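# Move one bottle from the cabinet upright onto the bench

## Task

Take exactly one bottle out of the cabinet and leave it standing upright on the bench. The remaining two bottles must still be inside the cabinet.

## Robot and tools

ROBOT AND FRAME. There are two six-joint arms, left_arm and right_arm. Each has a two-finger gripper and rides on its own carriage on a single floor track: left_rail carries left_arm and is always the one toward +y, and right_rail carries right_arm. The scene frame is fixed to the table. z = 0 is the table top and +z is up. +x is the direction the arms face, and +y is to their left. The track runs along y at x = 0, and the table begins at x = 0.17 m. Each arm base sits at x = 0, y = its carriage position_m, z = 0.04 m. On the gripper itself, the fingers point along its +z axis and open and close along its y axis.

execute_actions. Arguments: "actions" (a list holding one action object, or empty to just look) and optional "cameras". An action can contain "rows", "steps", "until", and left_rail / right_rail commands. "rows" holds up to 15 rows, and each row lasts one control step (1/30 s). Every row is one flat list of 18 numbers in [-1, 1], covering both arms.
- Numbers 1 to 6 are the left arm's joints in this order: shoulder pan, shoulder lift, elbow, wrist 1, wrist 2, wrist 3.
- Numbers 7 to 9 are the left gripper's position, force_limit and speed.
- Numbers 10 to 18 are the same nine values for the right arm.
The joint numbers are offsets, not poses. They count from the Joint targets as they stood when the call began, not from the previous row, and they are scaled so that 1.0 equals 2.222 rad. A value of 0 holds the current target. Stated joint ranges in rad: pan ±6.283, lift ±6.283, elbow ±3.142, wrists ±6.283. A request more than 0.010 rad beyond a range is refused; a smaller overshoot is clipped, and the result may then report "joint sent to its limit".
The gripper numbers are absolute settings:
- position: +1 is fully open (140 mm), about -0.8 is where the pads touch, and -1 closes until something blocks the fingers.
- force_limit: pad force after a slow close, from about 14 N at -1 to 58 N at +1.
- speed: about 30 mm/s at -1, 140 at 0 and 250 at +1. Faster closes squeeze harder.
force_limit and speed start at +1. To leave a gripper unchanged, repeat its last three numbers; a 0 is a real command, not a skip.
"steps" runs from 1 to 450, defaults to 15, and must be at least the number of rows. Once the rows run out, the arm keeps heading toward the last row's target.

RAILS. Drive a carriage with {"left_rail": {"position_m": y}}. This is an absolute carriage location in metres along y: left_rail from -0.8 to 1.5, right_rail from -1.5 to 0.8. Optional extras are speed_m_s (0.01 to 1) and acceleration_factor (0.1 to 1); {"stop": true} brakes the carriage. Then wait for it with {"steps": n, "until": {"left_rail": {"position_status": ["!=", "moving"]}}}. "until" can only test rail fields or {"all"/"any": {"status": "ended"}}. Keep the two carriages at least 0.78 m apart. A drive carries its arm along rigidly, so clear obstacles first. Let the carriage arrive before aiming the gripper at a point in the scene.

move. "target" is one 18-number row laid out as above, or a list of up to 15 such rows. Every row's joint numbers are offsets from the current Joint targets, including each row in a list. The gripper numbers are absolute.
- speed: top rad/s of the joint with the farthest to go, 0.01 to 3.14, default 0.5.
- blend: corner rounding in rad, for lists of targets.
- stop_force: in N, 3 to 120. It ends an arm's path on contact; pair it with a low speed.
- zero: re-zero the sensor first, default true.
- blocking=false: return early. This cannot be combined with stop_force.
The result gets a "move:" line reading done, off_target, moving, held or fault, possibly with limits=held. While a move is still running, call wait or stop before sending rows.

OTHER TOOLS.
- wait: seconds from 0 to 10.
- stop: brakes a running move.
- zoom_image: camera plus region [x0, y0, x1, y1] in pixels, each side at most 504.
- zero_wrist_force: arm (left_arm or right_arm).
- finished_scene: the current scene number. Call it only once the bottle stands on its own.
The cameras are cam_high, cam_front, cam_side, cam_left_wrist and cam_right_wrist, each 896x504. Images appear only for an empty actions list or when "cameras" requests them.

RESULTS.
- Joint positions, Joint velocities and Joint targets: one block per arm, giving rail (m) and then six joint values (rad).
- end_effector_position: metres in the scene frame. It marks the point between the pads when closed; the fingertips reach about 33 mm past it when the gap is 40 mm or less, and about 9 mm when fully open. A quaternion (wxyz) and velocities are also given.
- object_status: 0 moving, 1 blocked while opening, 2 blocked while closing (a grip, which is what you want), 3 reached the commanded position or the pads met.
- position_measured (counts): 3 is open, about 75 is 100 mm, 139 is 60 mm, 200 is 20 mm, 230 is closed.
- Wrist force and Wrist torque: given in the gripper's own axes.
- Rail position_status: moving, done, contact_stop, time_out, stopped, stopped_with_arm, stopped_for_other_arm or stopped_for_other_carriage. position_answer reads taken or not_taken.
- "joint command not followed": the clearance check altered targets.
- MOTOR HOT: warns of overheating.

CAUTIONS.
- Anything that ends up off the table, including on the track or on the strip beside it, fails the task. Do not drop, toss or slam the bottle.
- About 150 N of outside force, or joint torque at its load limit (the wrists manage only about 16 to 17 N m), freezes an arm for 10 s.
- A firm touch between the two arms can end the scene.
- Grip with the outer quarter of the pads. Closer to the palm, the fingers fold and the grip may be loose. Fingers pushed tip-first into a surface also fold.
- Hold the bottle near its middle to limit leverage. Do not keep an arm stretched out or loaded for long, or it overheats.
- Approach contacts slowly and set the bottle down gently, upright.

Each tool is called after "Request:" in YAML: its name, and indented under it one key for each argument.

## Session

Request:
execute_actions:
  actions: []

Scene clock: 0.00 s.
left_arm: end_effector_position=(+0.3456, +0.9842, +0.5800) position_measured=3 object_status=3 end_effector_quat_wxyz=(+0.000, +0.000, +1.000, +0.000) | right_arm: end_effector_position=(+0.3456, -1.0901, +0.5800) position_measured=3 object_status=3 end_effector_quat_wxyz=(+0.000, +0.000, +1.000, +0.000)
Joint positions: left_arm=[0.957 -0.316 -1.725 0.971 -0.816 -1.571 -0.316] | right_arm=[-1.117 -0.316 -1.725 0.971 -0.816 -1.571 -0.316]
Joint velocities: within noise
Joint torques (N m): no reading
Wrist force (N): no reading
Wrist torque (N m): no reading
Wrist force, peak (N): no reading
Joint targets: left_arm=[0.957 -0.316 -1.725 0.971 -0.816 -1.571 -0.316] | right_arm=[-1.117 -0.316 -1.725 0.971 -0.816 -1.571 -0.316]
Tool commands: left_gripper/position=+1.0 left_gripper/force_limit=+1.0 left_gripper/speed=+1.0 right_gripper/position=+1.0 right_gripper/force_limit=+1.0 right_gripper/speed=+1.0
left_rail: position_m=0.957 position_status=done
right_rail: position_m=-1.117 position_status=done

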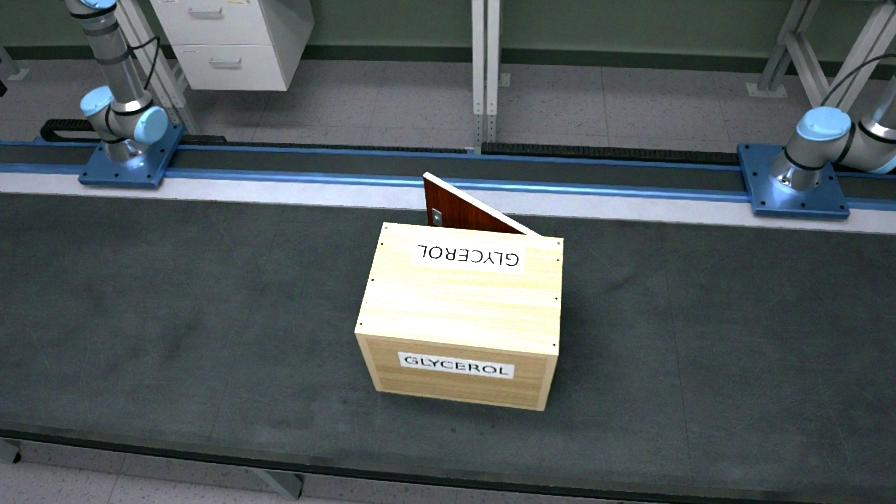

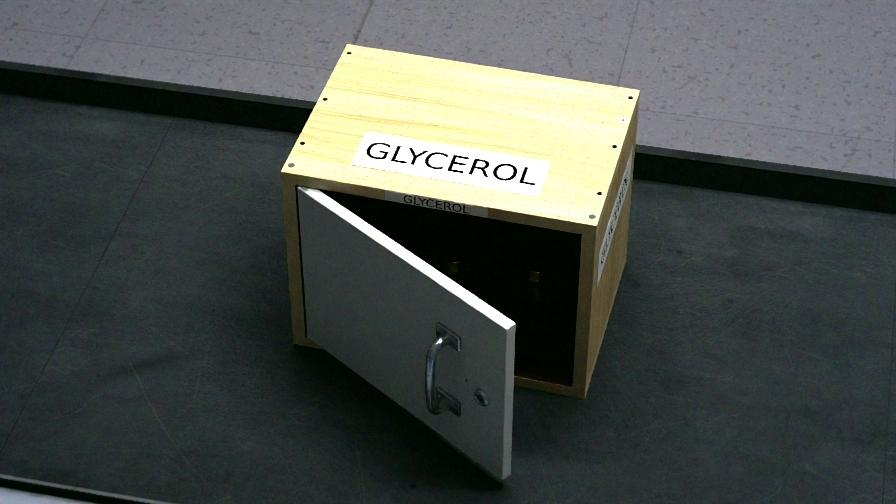

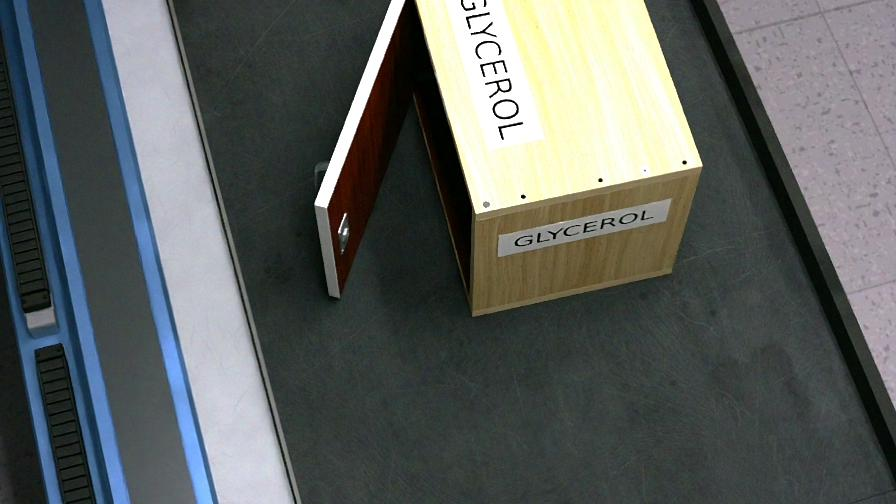

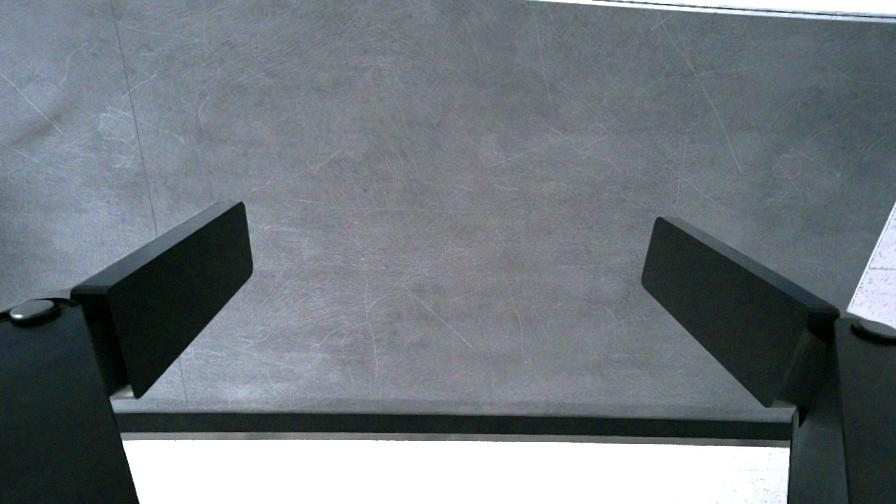

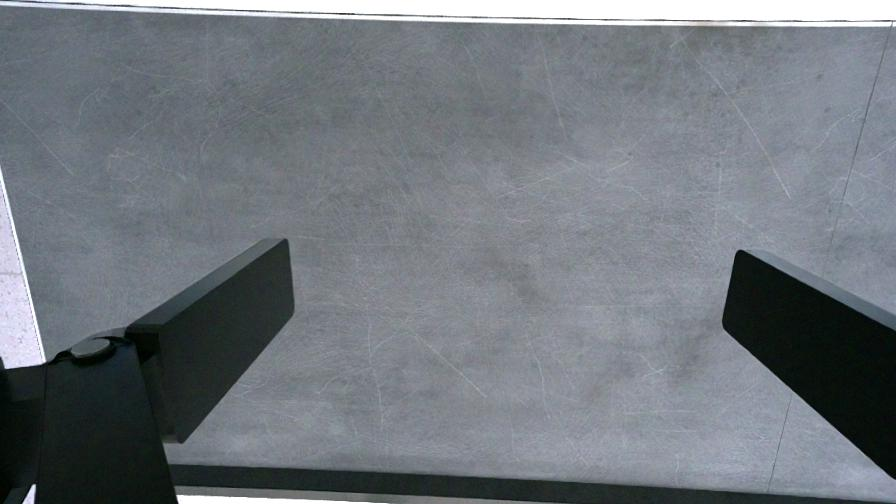

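Request:
zoom_image:
  camera: "cam_front"
  region: [280, 160, 640, 500]

Request:
zoom_image:
  camera: "cam_side"
  region: [290, 60, 720, 330]

Request:
zoom_image:
  camera: "cam_high"
  region: [340, 150, 600, 430]

Scaled by 1.400 from the camera's 896x504 image, which has a finer 1280x720 frame.

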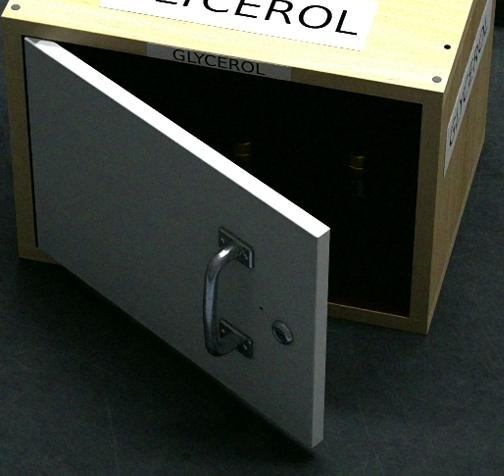

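Scaled by 1.172 from the camera's 896x504 image, which has a finer 1280x720 frame.

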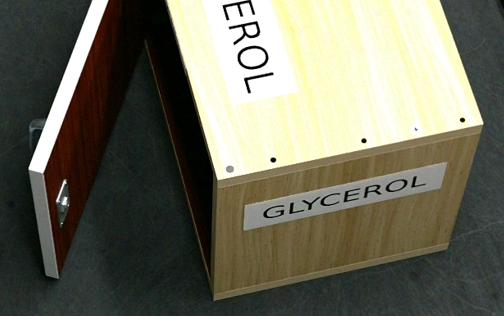

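Scaled by 1.800 from the camera's 896x504 image, which has a finer 1280x720 frame.

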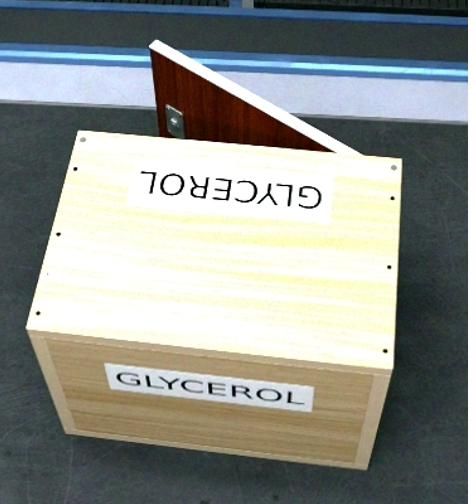

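Request:
zoom_image:
  camera: "cam_front"
  region: [380, 190, 600, 400]

Request:
zoom_image:
  camera: "cam_front"
  region: [420, 240, 560, 320]

Scaled by 2.291 from the camera's 896x504 image, which has a finer 1280x720 frame.

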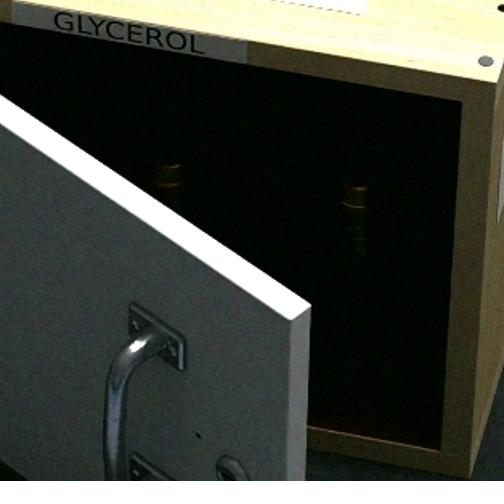

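Scaled by 3.600 from the camera's 896x504 image, which has a finer 1280x720 frame.

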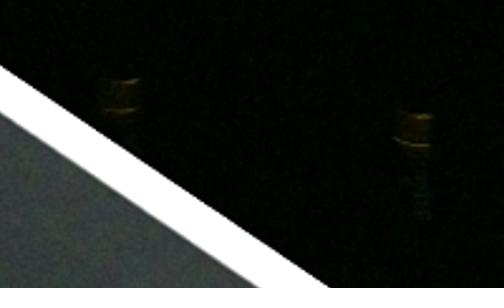

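Request:
execute_actions:
  actions:
    - {"right_rail": {"position_m": -0.40}, "rows": [[0,0,0,0,0,0,1,1,1,0,0,0,0,0,0,-1,-1,0]], "steps": 90, "until": {"right_rail": {"position_status": ["!=", "moving"]}}}

Request:
move:
  target: [0,0,0,0,0,0,1,1,1,0.35293,0.0649,0.17786,-0.24311,0,0.60113,-1,-1,0]
  speed: 1.2
  cameras: ["cam_high", "cam_front", "cam_side", "cam_right_wrist"]

Scene clock: 128.53 s.
left_arm: end_effector_position=(+0.3456, +0.9842, +0.5800) position_measured=3 object_status=3 end_effector_quat_wxyz=(+0.000, +0.000, +1.000, +0.000) | right_arm: end_effector_position=(+0.3456, -0.3728, +0.5800) position_measured=233 object_status=3 end_effector_quat_wxyz=(+0.000, +0.000, +1.000, +0.000)
Joint positions: left_arm=[0.957 -0.316 -1.725 0.971 -0.816 -1.571 -0.316] | right_arm=[-0.4 -0.316 -1.725 0.971 -0.816 -1.571 -0.316]
Joint torques (N m): left_arm=[-0.69 -11.86 -21.57 -2.7 -0.27 -0.13] | right_arm=[-0.25 -11.75 -20.48 -2.54 0.2 -0.05]
Wrist force (N): left_arm=[-0.2 0.1 -0.2] | right_arm=[-0.2 0.1 0.1]
Wrist torque (N m): left_arm=[0.03 0.04 0.00] | right_arm=[0.02 0.04 -0.01]
Wrist force, peak (N): left_arm=[-0.2 0.3 -0.6] | right_arm=[-0.1 4.8 0.5]
Joint targets: left_arm=[0.957 -0.316 -1.725 0.971 -0.816 -1.571 -0.316] | right_arm=[-0.400 -0.316 -1.725 0.971 -0.816 -1.571 -0.316]
left_rail: position_m=0.957 position_status=done
right_rail: position_m=-0.400 position_status=done

Scene clock: 130.40 s.
left_arm: end_effector_position=(+0.3456, +0.9842, +0.5800) position_measured=3 object_status=3 end_effector_quat_wxyz=(+0.000, +0.000, +1.000, +0.000) | right_arm: end_effector_position=(+0.3671, -0.0650, +0.4003) position_measured=233 object_status=3 end_effector_quat_wxyz=(+0.000, +0.272, +0.962, +0.000)
Joint positions: left_arm=[0.957 -0.316 -1.725 0.971 -0.816 -1.571 -0.316] | right_arm=[-0.4 0.468 -1.581 1.366 -1.356 -1.571 1.02]
Joint torques (N m): left_arm=[-0.89 -11.89 -21.13 -2.65 -0.31 -0.2] | right_arm=[6.41 -9.46 -11.03 -5.44 -1.87 2.28]
Wrist force (N): left_arm=[-0.2 0.2 -0.1] | right_arm=[1.9 0.4 1.0]
Wrist torque (N m): left_arm=[0.04 0.03 0.00] | right_arm=[0.14 -0.40 -0.07]
Wrist force, peak (N): left_arm=[-0.1 0.6 -0.4] | right_arm=[9.9 5.9 -1.1]
Joint targets: left_arm=[0.957 -0.316 -1.725 0.971 -0.816 -1.571 -0.316] | right_arm=[-0.400 0.468 -1.581 1.366 -1.356 -1.571 1.020]
left_rail: position_m=0.957 position_status=done
right_rail: position_m=-0.400 position_status=done
move: done
camera_calibration:
cam_right_wrist: T_world_to_cam=[[0.519137, 0.853116, -0.0518614, -0.0953092], [0.823393, -0.482935, 0.29799, -0.437753], [0.229175, -0.1974, -0.953159, 0.42708], [0, 0, 0, 1]] pos_world=[0.312046, -0.0457909, 0.532578]
Images, in order (width x height): cam_high 896x504, cam_front 896x504, cam_side 896x504, cam_right_wrist 896x504.

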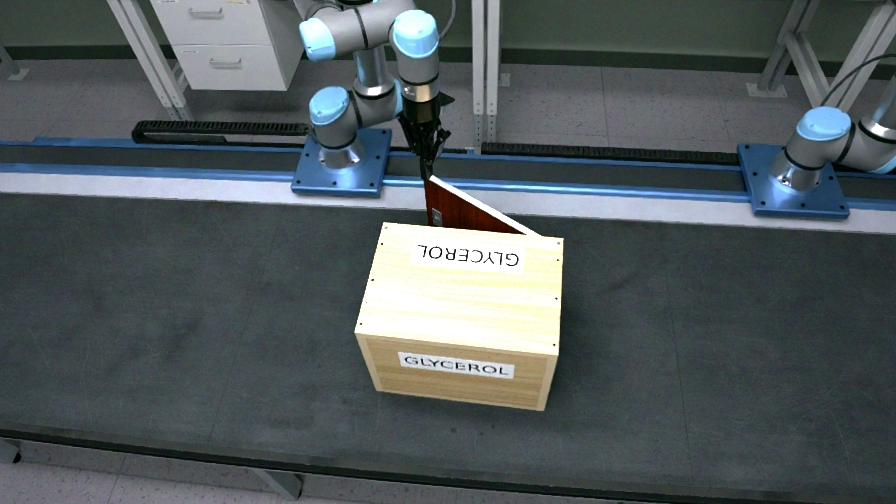

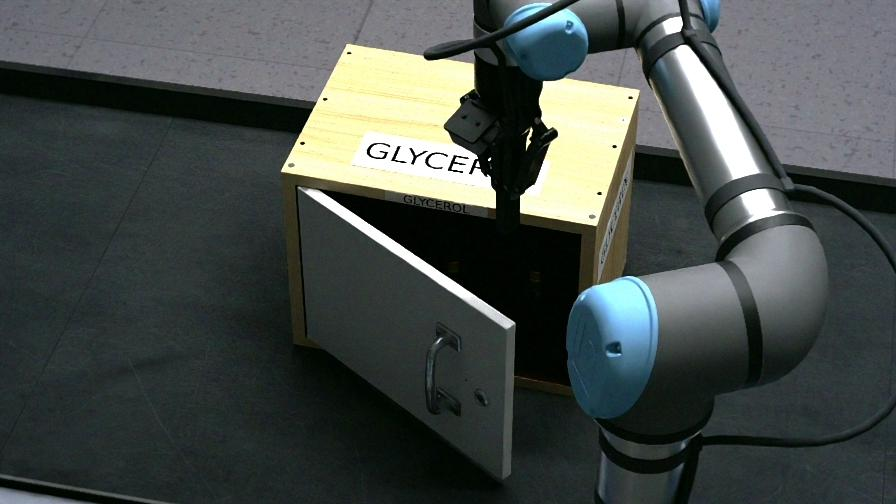

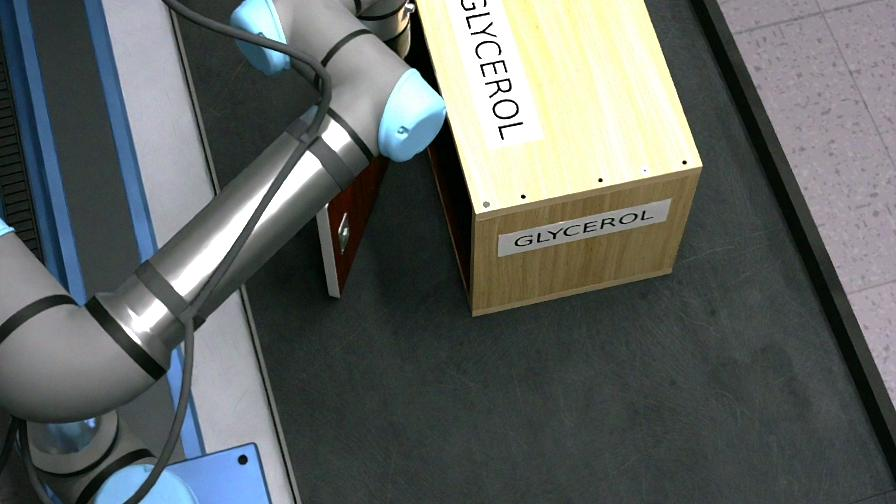

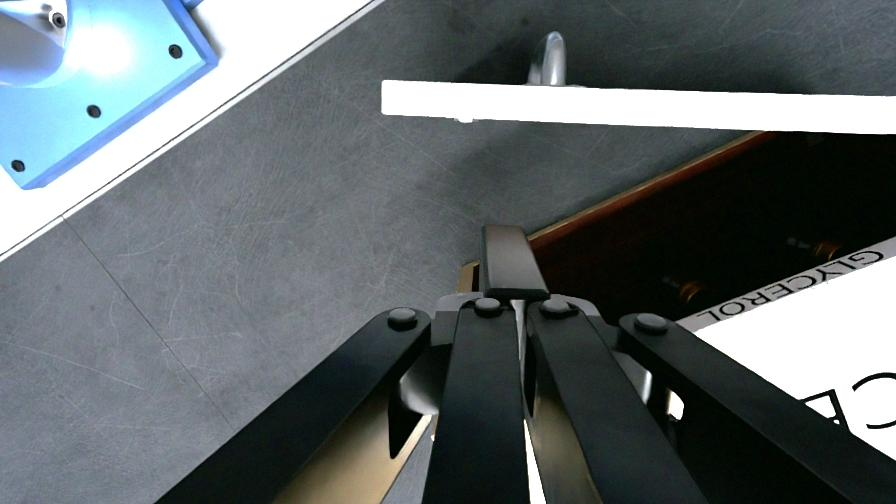

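Request:
zoom_image:
  camera: "cam_right_wrist"
  region: [600, 180, 896, 340]

Scaled by 1.703 from the camera's 896x504 image, which has a finer 1280x720 frame.

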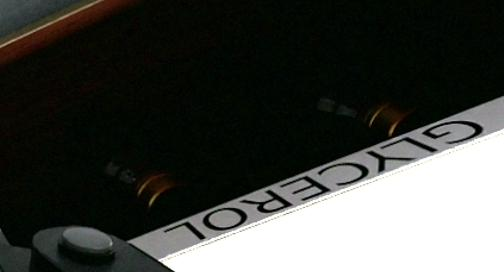

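Request:
move:
  target:
    - [0,0,0,0,0,0,1,1,1,0,0.00608,0.21422,-0.2203,0,0,-1,-1,0]
    - [0,0,0,0,0,0,1,1,1,0.08438,-0.01535,0.23519,-0.21985,0,0.21323,-1,-1,0]
    - [0,0,0,0,0,0,1,1,1,0.18267,0.02304,0.1969,-0.21994,0,0.46859,-1,-1,0]
    - [0,0,0,0,0,0,1,1,1,0.25482,0.10662,0.10086,-0.20747,0,0.69784,-1,-1,0]
    - [0,0,0,0,0,0,1,1,1,0.29046,0.21391,-0.0468,-0.1671,0,0.89059,-1,-1,0]
  speed: [0.7, 0.45, 0.5, 0.5, 0.5]
  blend: [0, 0.1, 0.1, 0.1, 0]
  stop_force: 45
  cameras: ["cam_high", "cam_front", "cam_side", "cam_right_wrist"]

Scene clock: 188.63 s.
left_arm: end_effector_position=(+0.3456, +0.9842, +0.5800) position_measured=3 object_status=3 end_effector_quat_wxyz=(+0.000, +0.000, +1.000, +0.000) | right_arm: end_effector_position=(+0.1797, +0.2672, +0.2104) position_measured=233 object_status=3 end_effector_quat_wxyz=(+0.000, +0.809, +0.588, +0.000)
Joint positions: left_arm=[0.957 -0.316 -1.725 0.971 -0.816 -1.571 -0.316] | right_arm=[-0.4 1.114 -1.106 1.262 -1.728 -1.571 2.999]
Joint torques (N m): left_arm=[-0.31 -12.27 -21.1 -2.8 -0.28 -0.2] | right_arm=[7.87 -22.34 -42.84 -0.03 1.95 2.23]
Wrist force (N): left_arm=[0.0 0.1 -0.2] | right_arm=[-0.2 0.3 0.8]
Wrist torque (N m): left_arm=[0.03 0.00 0.00] | right_arm=[0.06 -0.09 -0.10]
Wrist force, peak (N): left_arm=[-0.2 0.6 -0.3] | right_arm=[-4.3 -0.7 0.6]
Joint targets: left_arm=[0.957 -0.316 -1.725 0.971 -0.816 -1.571 -0.316] | right_arm=[-0.400 1.114 -1.106 1.262 -1.728 -1.571 2.999]
left_rail: position_m=0.957 position_status=done
right_rail: position_m=-0.400 position_status=done
move: done
camera_calibration:
cam_right_wrist: T_world_to_cam=[[0.951249, -0.303946, -0.0523693, -0.0596854], [-0.275773, -0.914229, 0.296874, 0.24652], [-0.138111, -0.267959, -0.95348, 0.43954], [0, 0, 0, 1]] pos_world=[0.185465, 0.325013, 0.342781]
Images, in order (width x height): cam_high 896x504, cam_front 896x504, cam_side 896x504, cam_right_wrist 896x504.

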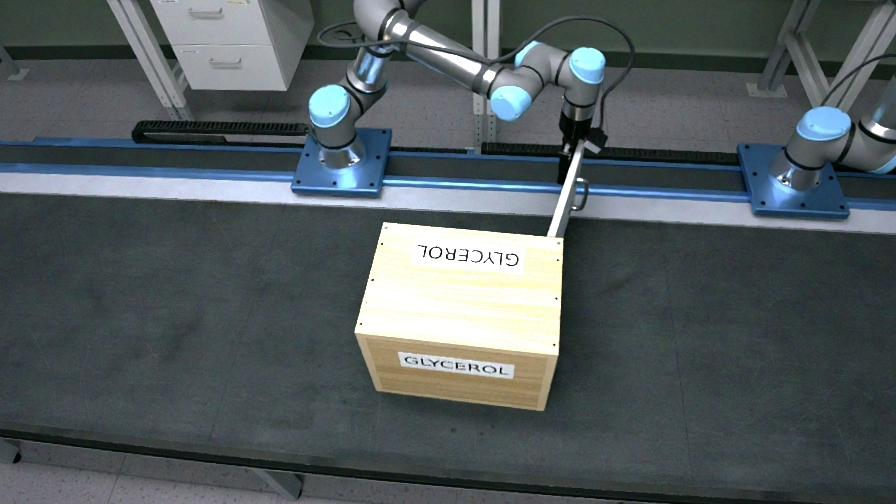

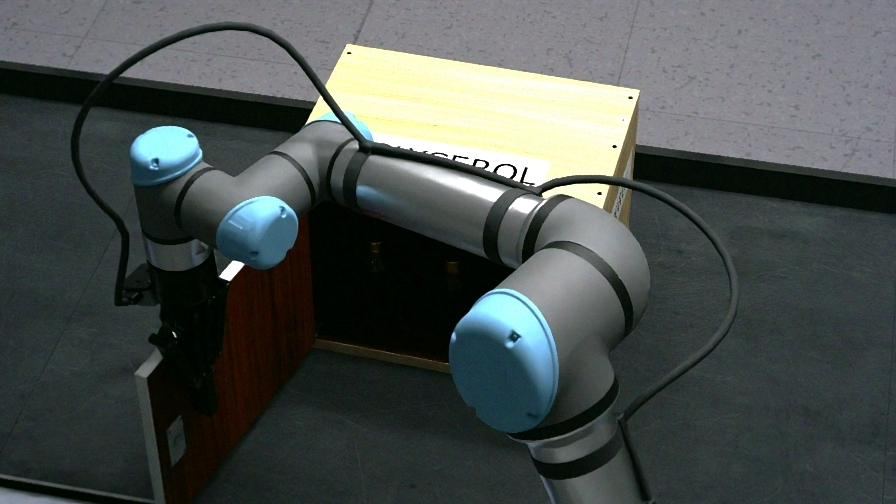

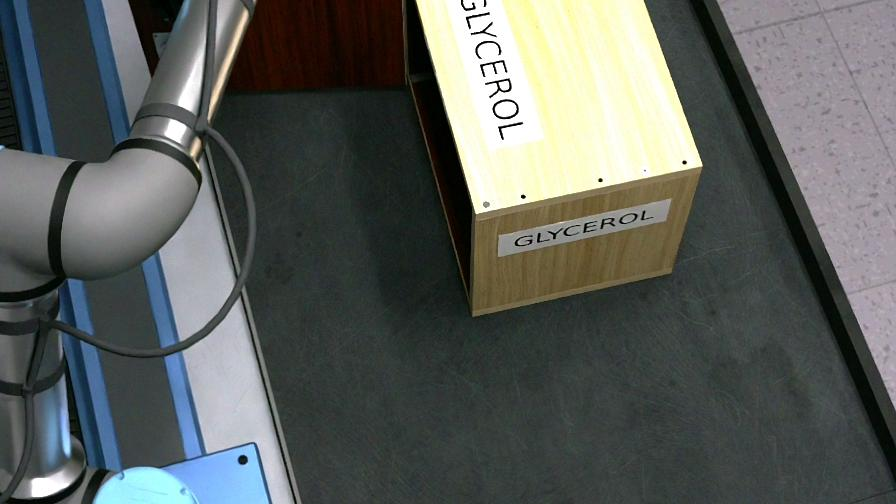

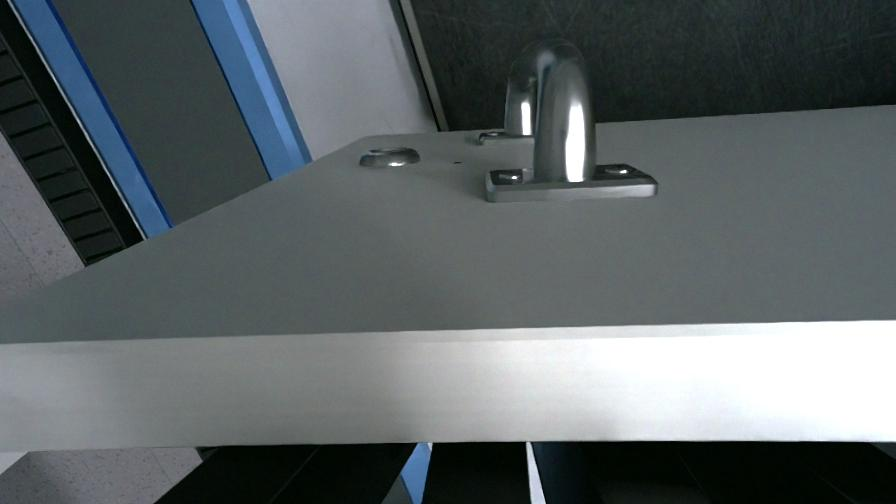

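Request:
move:
  target:
    - [0,0,0,0,0,0,1,1,1,-0.03564,-0.10729,0.14766,-0.04037,0,0,-1,-1,0]
    - [0,0,0,0,0,0,1,1,1,-0.03348,-0.04073,0.31364,0.24527,-0.67565,-0.98947,-1,-1,0]
  speed: [0.6, 1.8]
  blend: [0.1, 0]

Request:
move:
  target: [0,0,0,0,0,0,1,1,1,0.00077,0.02426,0.06044,0.10405,-0.24613,-0.36004,1,-1,0]
  speed: 1.0
  cameras: ["cam_front", "cam_side", "cam_right_wrist"]

Scene clock: 228.53 s.
left_arm: end_effector_position=(+0.3456, +0.9842, +0.5800) position_measured=3 object_status=3 end_effector_quat_wxyz=(+0.000, +0.000, +1.000, +0.000) | right_arm: end_effector_position=(+0.3858, -0.0932, +0.2273) position_measured=233 object_status=3 end_effector_quat_wxyz=(-0.214, +0.442, -0.565, +0.663)
Joint positions: left_arm=[0.957 -0.316 -1.725 0.971 -0.816 -1.571 -0.316] | right_arm=[-0.4 1.039 -1.196 1.959 -1.183 -3.072 0.8]
Joint torques (N m): left_arm=[-0.39 -12.3 -21.31 -2.84 -0.3 -0.16] | right_arm=[6.92 -15.03 -4.3 1.48 -3 -2.24]
Wrist force (N): left_arm=[-0.2 0.4 -0.5] | right_arm=[1.4 1.1 -0.4]
Wrist torque (N m): left_arm=[0.09 0.04 0.00] | right_arm=[0.28 -0.09 0.35]
Wrist force, peak (N): left_arm=[-0.2 0.3 -0.6] | right_arm=[3.9 -2.0 0.2]
Joint targets: left_arm=[0.957 -0.316 -1.725 0.971 -0.816 -1.571 -0.316] | right_arm=[-0.400 1.039 -1.196 1.959 -1.183 -3.072 0.800]
left_rail: position_m=0.957 position_status=done
right_rail: position_m=-0.400 position_status=done
move: done

Scene clock: 229.90 s.
left_arm: end_effector_position=(+0.3456, +0.9842, +0.5800) position_measured=3 object_status=3 end_effector_quat_wxyz=(+0.000, +0.000, +1.000, +0.000) | right_arm: end_effector_position=(+0.3860, -0.0930, +0.2273) position_measured=3 object_status=0 end_effector_quat_wxyz=(-0.214, +0.443, -0.564, +0.664)
Joint positions: left_arm=[0.957 -0.316 -1.725 0.971 -0.816 -1.571 -0.316] | right_arm=[-0.4 1.039 -1.196 1.959 -1.182 -3.073 0.798]
Joint torques (N m): left_arm=[-0.41 -12.52 -21.15 -2.88 -0.26 -0.2] | right_arm=[1.57 -53.14 -31.27 -3.18 1.66 1.73]
Wrist force (N): left_arm=[0.0 0.1 -0.2] | right_arm=[1.5 1.3 -0.4]
Wrist torque (N m): left_arm=[0.03 0.01 -0.01] | right_arm=[0.38 -0.06 0.35]
Wrist force, peak (N): left_arm=[-0.3 0.4 -0.4] | right_arm=[1.6 1.4 -0.6]
Joint targets: left_arm=[0.957 -0.316 -1.725 0.971 -0.816 -1.571 -0.316] | right_arm=[-0.400 1.039 -1.196 1.959 -1.182 -3.073 0.798]
left_rail: position_m=0.957 position_status=done
right_rail: position_m=-0.400 position_status=done
move: held (right_arm; a check stopped the path); limits=held; right_arm: the wrist 3 is farthest, 0.798 rad from its target
joint command not followed: on one or more control steps a check withheld the commanded joint targets of the right arm, and it was not sent them on those steps.
cause: the commanded joint targets, or the way to them, would bring two parts of the arm too close to each other (its gripper and another part of the arm, with joints 5 (wrist 1) to 7 (wrist 3) between them, 5 mm apart when it was first held).
camera_calibration:
cam_right_wrist: T_world_to_cam=[[-0.174444, -0.305813, -0.935974, 0.270636], [0.242359, 0.907971, -0.341834, 0.083835], [0.954375, -0.286473, -0.0842738, -0.233272], [0, 0, 0, 1]] pos_world=[0.249522, -0.0601819, 0.262307]
Images, in order (width x height): cam_front 896x504, cam_side 896x504, cam_right_wrist 896x504.

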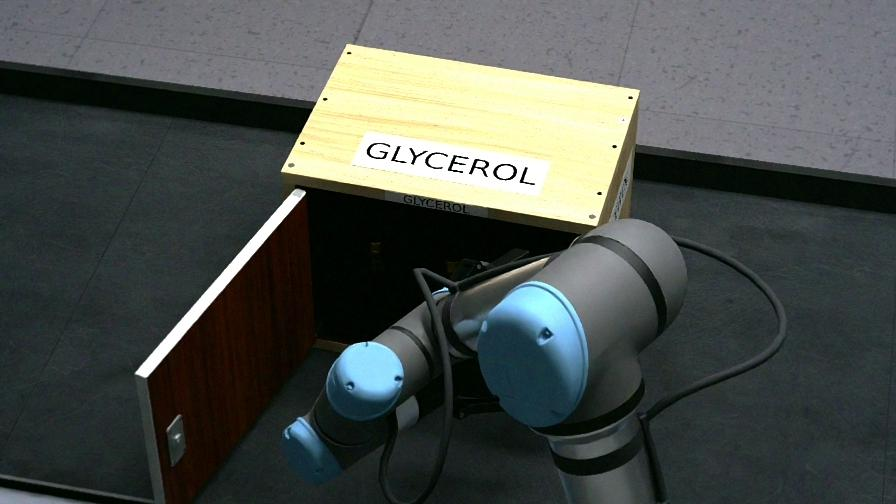

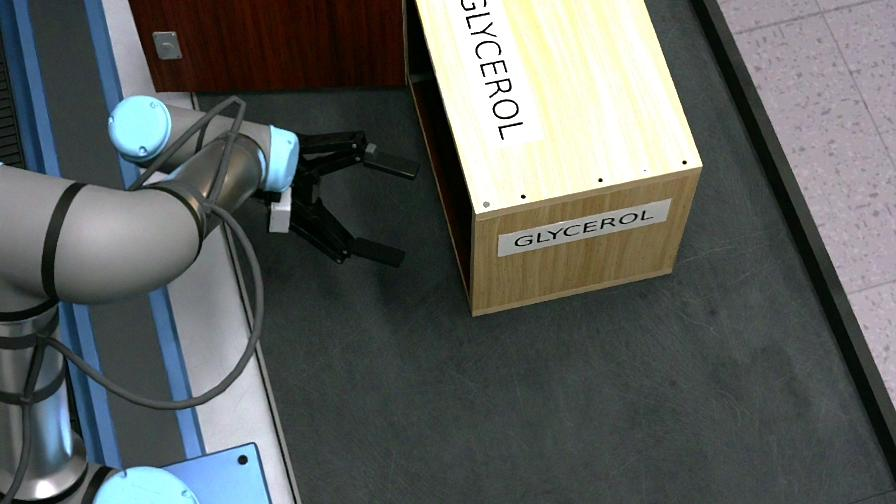

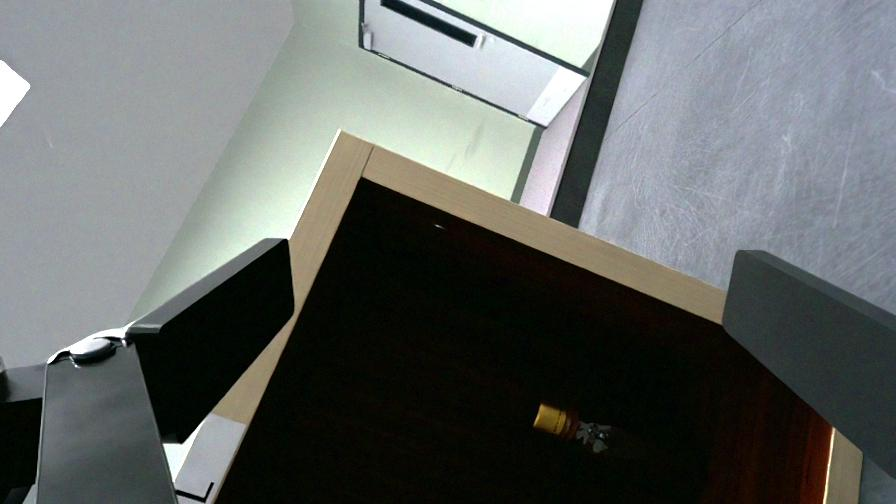

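Request:
move:
  target:
    - [0,0,0,0,0,0,1,1,1,0,0,0,0,0,0,-1,-1,1]
    - [0,0,0,0,0,0,1,1,1,0.00077,0.02426,0.06044,0.10405,-0.24613,-0.36004,1,-1,1]
  speed: 1.0
  cameras: ["cam_front", "cam_side", "cam_right_wrist"]

Scene clock: 259.80 s.
left_arm: end_effector_position=(+0.3456, +0.9842, +0.5800) position_measured=3 object_status=3 end_effector_quat_wxyz=(+0.000, +0.000, +1.000, +0.000) | right_arm: end_effector_position=(+0.3860, -0.0931, +0.2273) position_measured=236 object_status=3 end_effector_quat_wxyz=(-0.213, +0.443, -0.564, +0.664)
Joint positions: left_arm=[0.957 -0.316 -1.725 0.971 -0.816 -1.571 -0.316] | right_arm=[-0.4 1.039 -1.196 1.959 -1.182 -3.073 0.798]
Joint torques (N m): left_arm=[-0.03 -12.52 -21.35 -2.95 -0.35 -0.1] | right_arm=[-6.41 -43.56 -24.73 -3.61 1.56 1.89]
Wrist force (N): left_arm=[-0.2 0.2 -0.2] | right_arm=[1.5 1.2 -0.5]
Wrist torque (N m): left_arm=[0.06 0.04 -0.01] | right_arm=[0.29 -0.10 0.35]
Wrist force, peak (N): left_arm=[-0.1 0.5 -0.5] | right_arm=[1.9 1.4 -0.4]
Joint targets: left_arm=[0.957 -0.316 -1.725 0.971 -0.816 -1.571 -0.316] | right_arm=[-0.400 1.039 -1.196 1.959 -1.182 -3.073 0.798]
Tool commands: left_gripper/position=+1.0 left_gripper/force_limit=+1.0 left_gripper/speed=+1.0 right_gripper/position=-1.0 right_gripper/force_limit=-1.0 right_gripper/speed=+1.0
left_rail: position_m=0.957 position_status=done
right_rail: position_m=-0.400 position_status=done
move: held (right_arm; a check stopped the path); path passed 1 of 2 targets; target 2's new numbers were not sent; limits=held; right_arm: the wrist 3 is farthest, 0.800 rad from its target
joint command not followed: on one or more control steps a check withheld the commanded joint targets of the right arm, and it was not sent them on those steps.
cause: the commanded joint targets, or the way to them, would bring two parts of the arm too close to each other (its gripper and another part of the arm, with joints 5 (wrist 1) to 7 (wrist 3) between them, 5 mm apart when it was first held).
camera_calibration:
cam_right_wrist: T_world_to_cam=[[-0.174639, -0.306187, -0.935816, 0.270622], [0.242248, 0.907847, -0.342243, 0.0839622], [0.954367, -0.286469, -0.0843725, -0.233245], [0, 0, 0, 1]] pos_world=[0.249522, -0.0601813, 0.262308]
Images, in order (width x height): cam_front 896x504, cam_side 896x504, cam_right_wrist 896x504.

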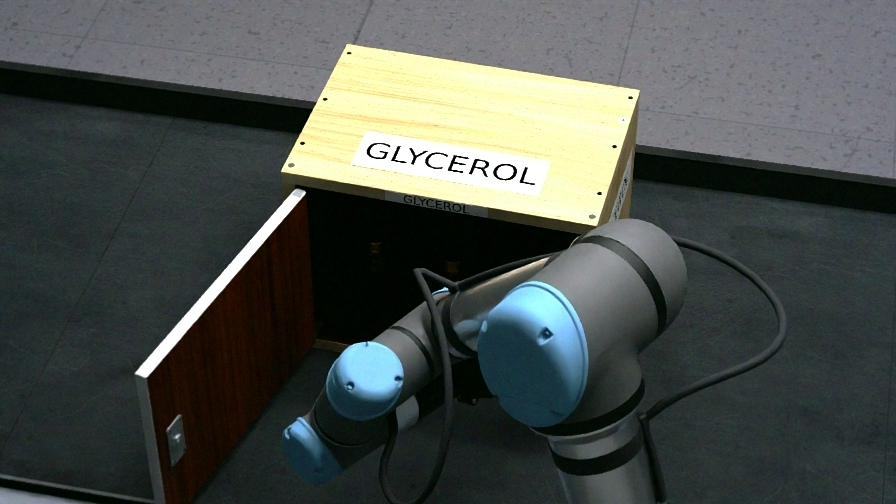

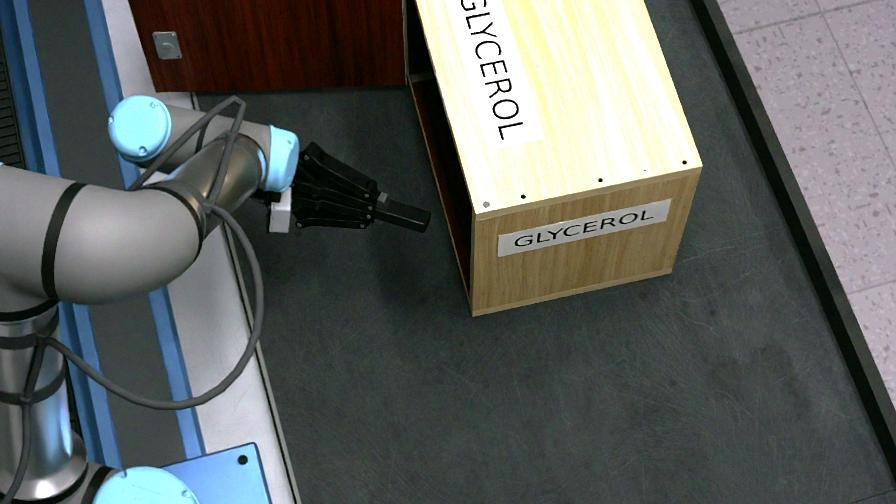

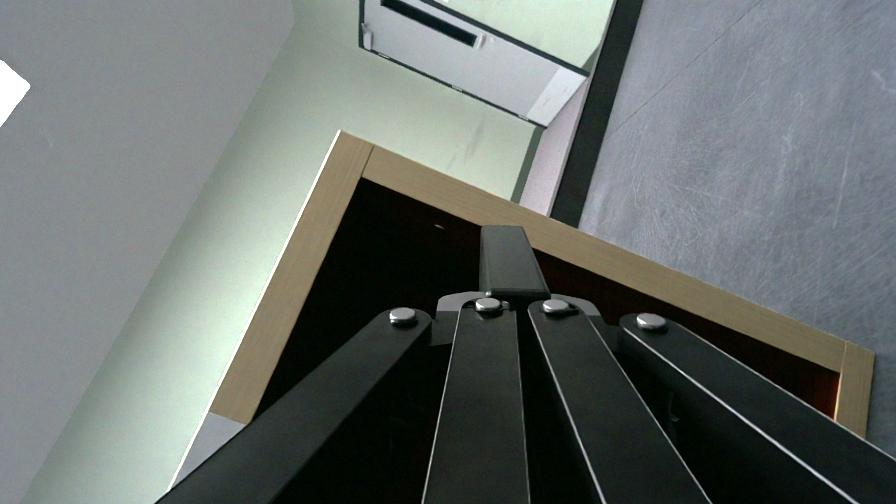

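Request:
move:
  target:
    - [0,0,0,0,0,0,1,1,1,-0.0108,0.00135,0.18947,-0.74167,0.03285,-0.0171,-1,-1,1]
    - [0,0,0,0,0,0,1,1,1,-0.03551,-0.03852,0.19527,-0.96661,0.33038,-0.02475,-1,-1,1]
  speed: [1.2, 1.0]
  blend: [0.2, 0]
  cameras: ["cam_front", "cam_side", "cam_right_wrist"]

Scene clock: 362.20 s.
left_arm: end_effector_position=(+0.3456, +0.9842, +0.5800) position_measured=3 object_status=3 end_effector_quat_wxyz=(+0.000, +0.000, +1.000, +0.000) | right_arm: end_effector_position=(+0.3601, -0.0300, +0.1402) position_measured=236 object_status=3 end_effector_quat_wxyz=(+0.462, +0.023, +0.887, -0.012)
Joint positions: left_arm=[0.957 -0.316 -1.725 0.971 -0.816 -1.571 -0.316] | right_arm=[-0.4 0.96 -1.282 2.393 -3.33 -2.339 0.743]
Joint torques (N m): left_arm=[0.1 -12.36 -21.77 -3.01 -0.35 -0.16] | right_arm=[-8.11 -42.58 -2.59 -6.52 1.12 -2.29]
Wrist force (N): left_arm=[-0.2 0.2 -0.3] | right_arm=[1.8 -0.7 -0.3]
Wrist torque (N m): left_arm=[0.06 0.05 0.00] | right_arm=[-0.21 -0.66 -0.25]
Wrist force, peak (N): left_arm=[0.0 0.6 -0.3] | right_arm=[2.3 -1.0 -1.1]
Joint targets: left_arm=[0.957 -0.316 -1.725 0.971 -0.816 -1.571 -0.316] | right_arm=[-0.400 0.960 -1.282 2.393 -3.330 -2.339 0.743]
left_rail: position_m=0.957 position_status=done
right_rail: position_m=-0.400 position_status=done
move: done
camera_calibration:
cam_right_wrist: T_world_to_cam=[[0.0927359, 0.995107, -0.0340977, 0.0202997], [0.303941, 0.00431918, 0.952681, -0.227675], [0.948167, -0.0987114, -0.302053, -0.159532], [0, 0, 0, 1]] pos_world=[0.21858, -0.0349646, 0.169407]
Images, in order (width x height): cam_front 896x504, cam_side 896x504, cam_right_wrist 896x504.

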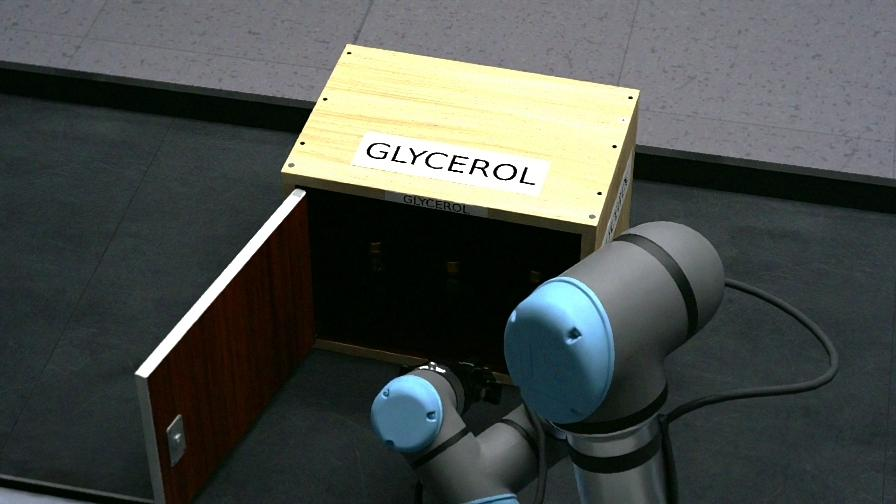

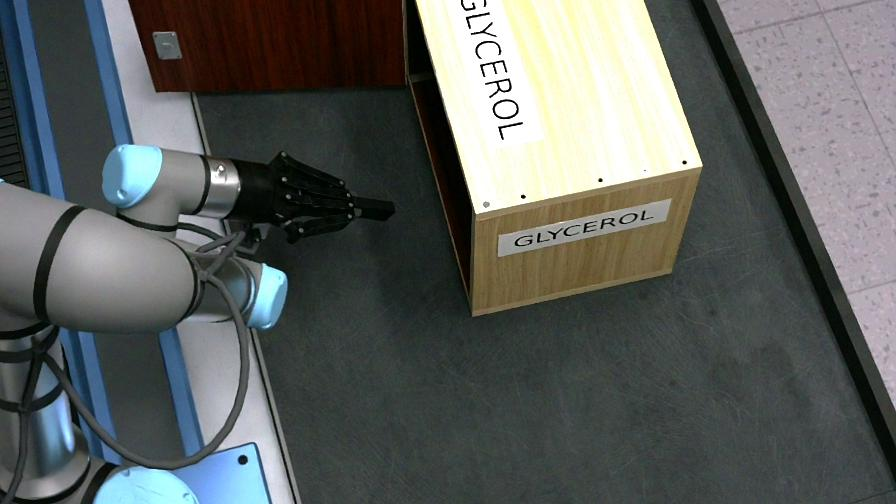

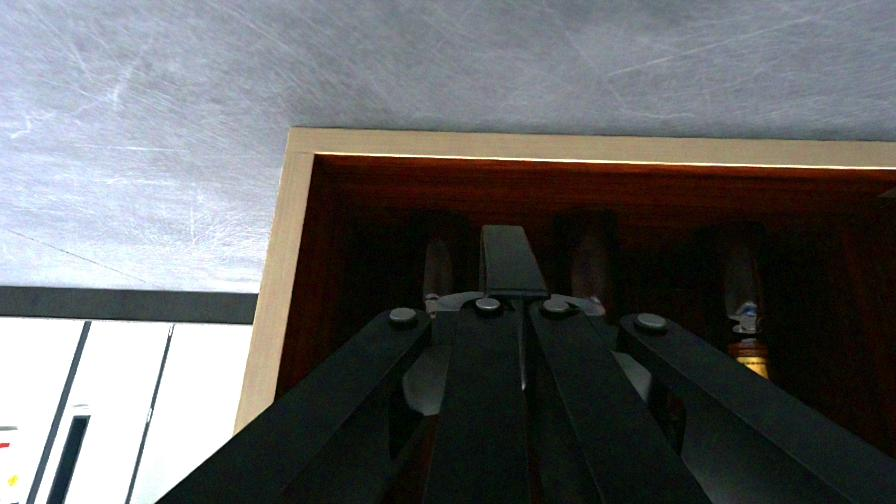

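Request:
zoom_image:
  camera: "cam_right_wrist"
  region: [280, 120, 620, 320]

Request:
zoom_image:
  camera: "cam_right_wrist"
  region: [540, 120, 896, 400]

Scaled by 1.482 from the camera's 896x504 image, which has a finer 1280x720 frame.

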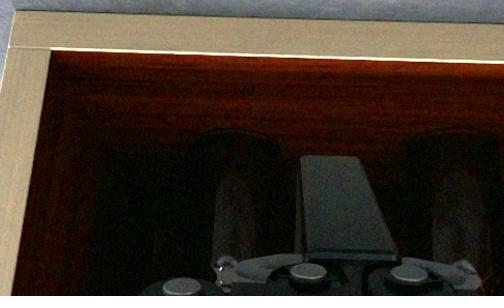

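Scaled by 1.416 from the camera's 896x504 image, which has a finer 1280x720 frame.

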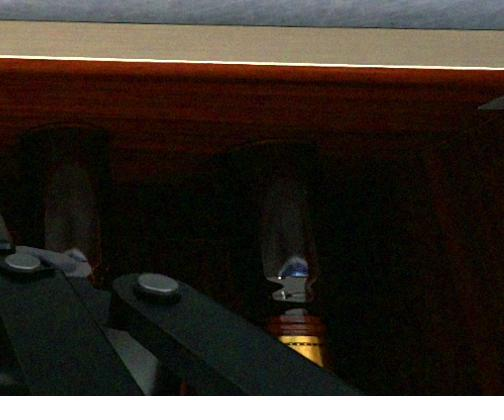

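Request:
zoom_image:
  camera: "cam_front"
  region: [320, 210, 480, 370]

Request:
zoom_image:
  camera: "cam_front"
  region: [410, 220, 570, 380]

Scaled by 3.150 from the camera's 896x504 image, which has a finer 1280x720 frame.

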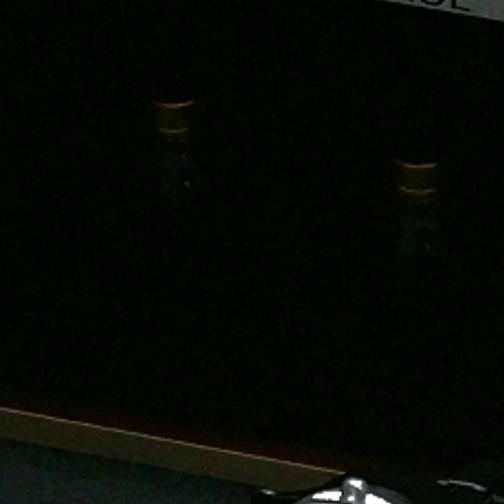

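Scaled by 3.150 from the camera's 896x504 image, which has a finer 1280x720 frame.

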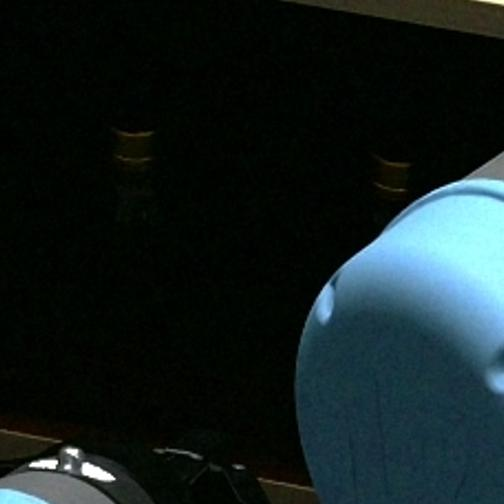

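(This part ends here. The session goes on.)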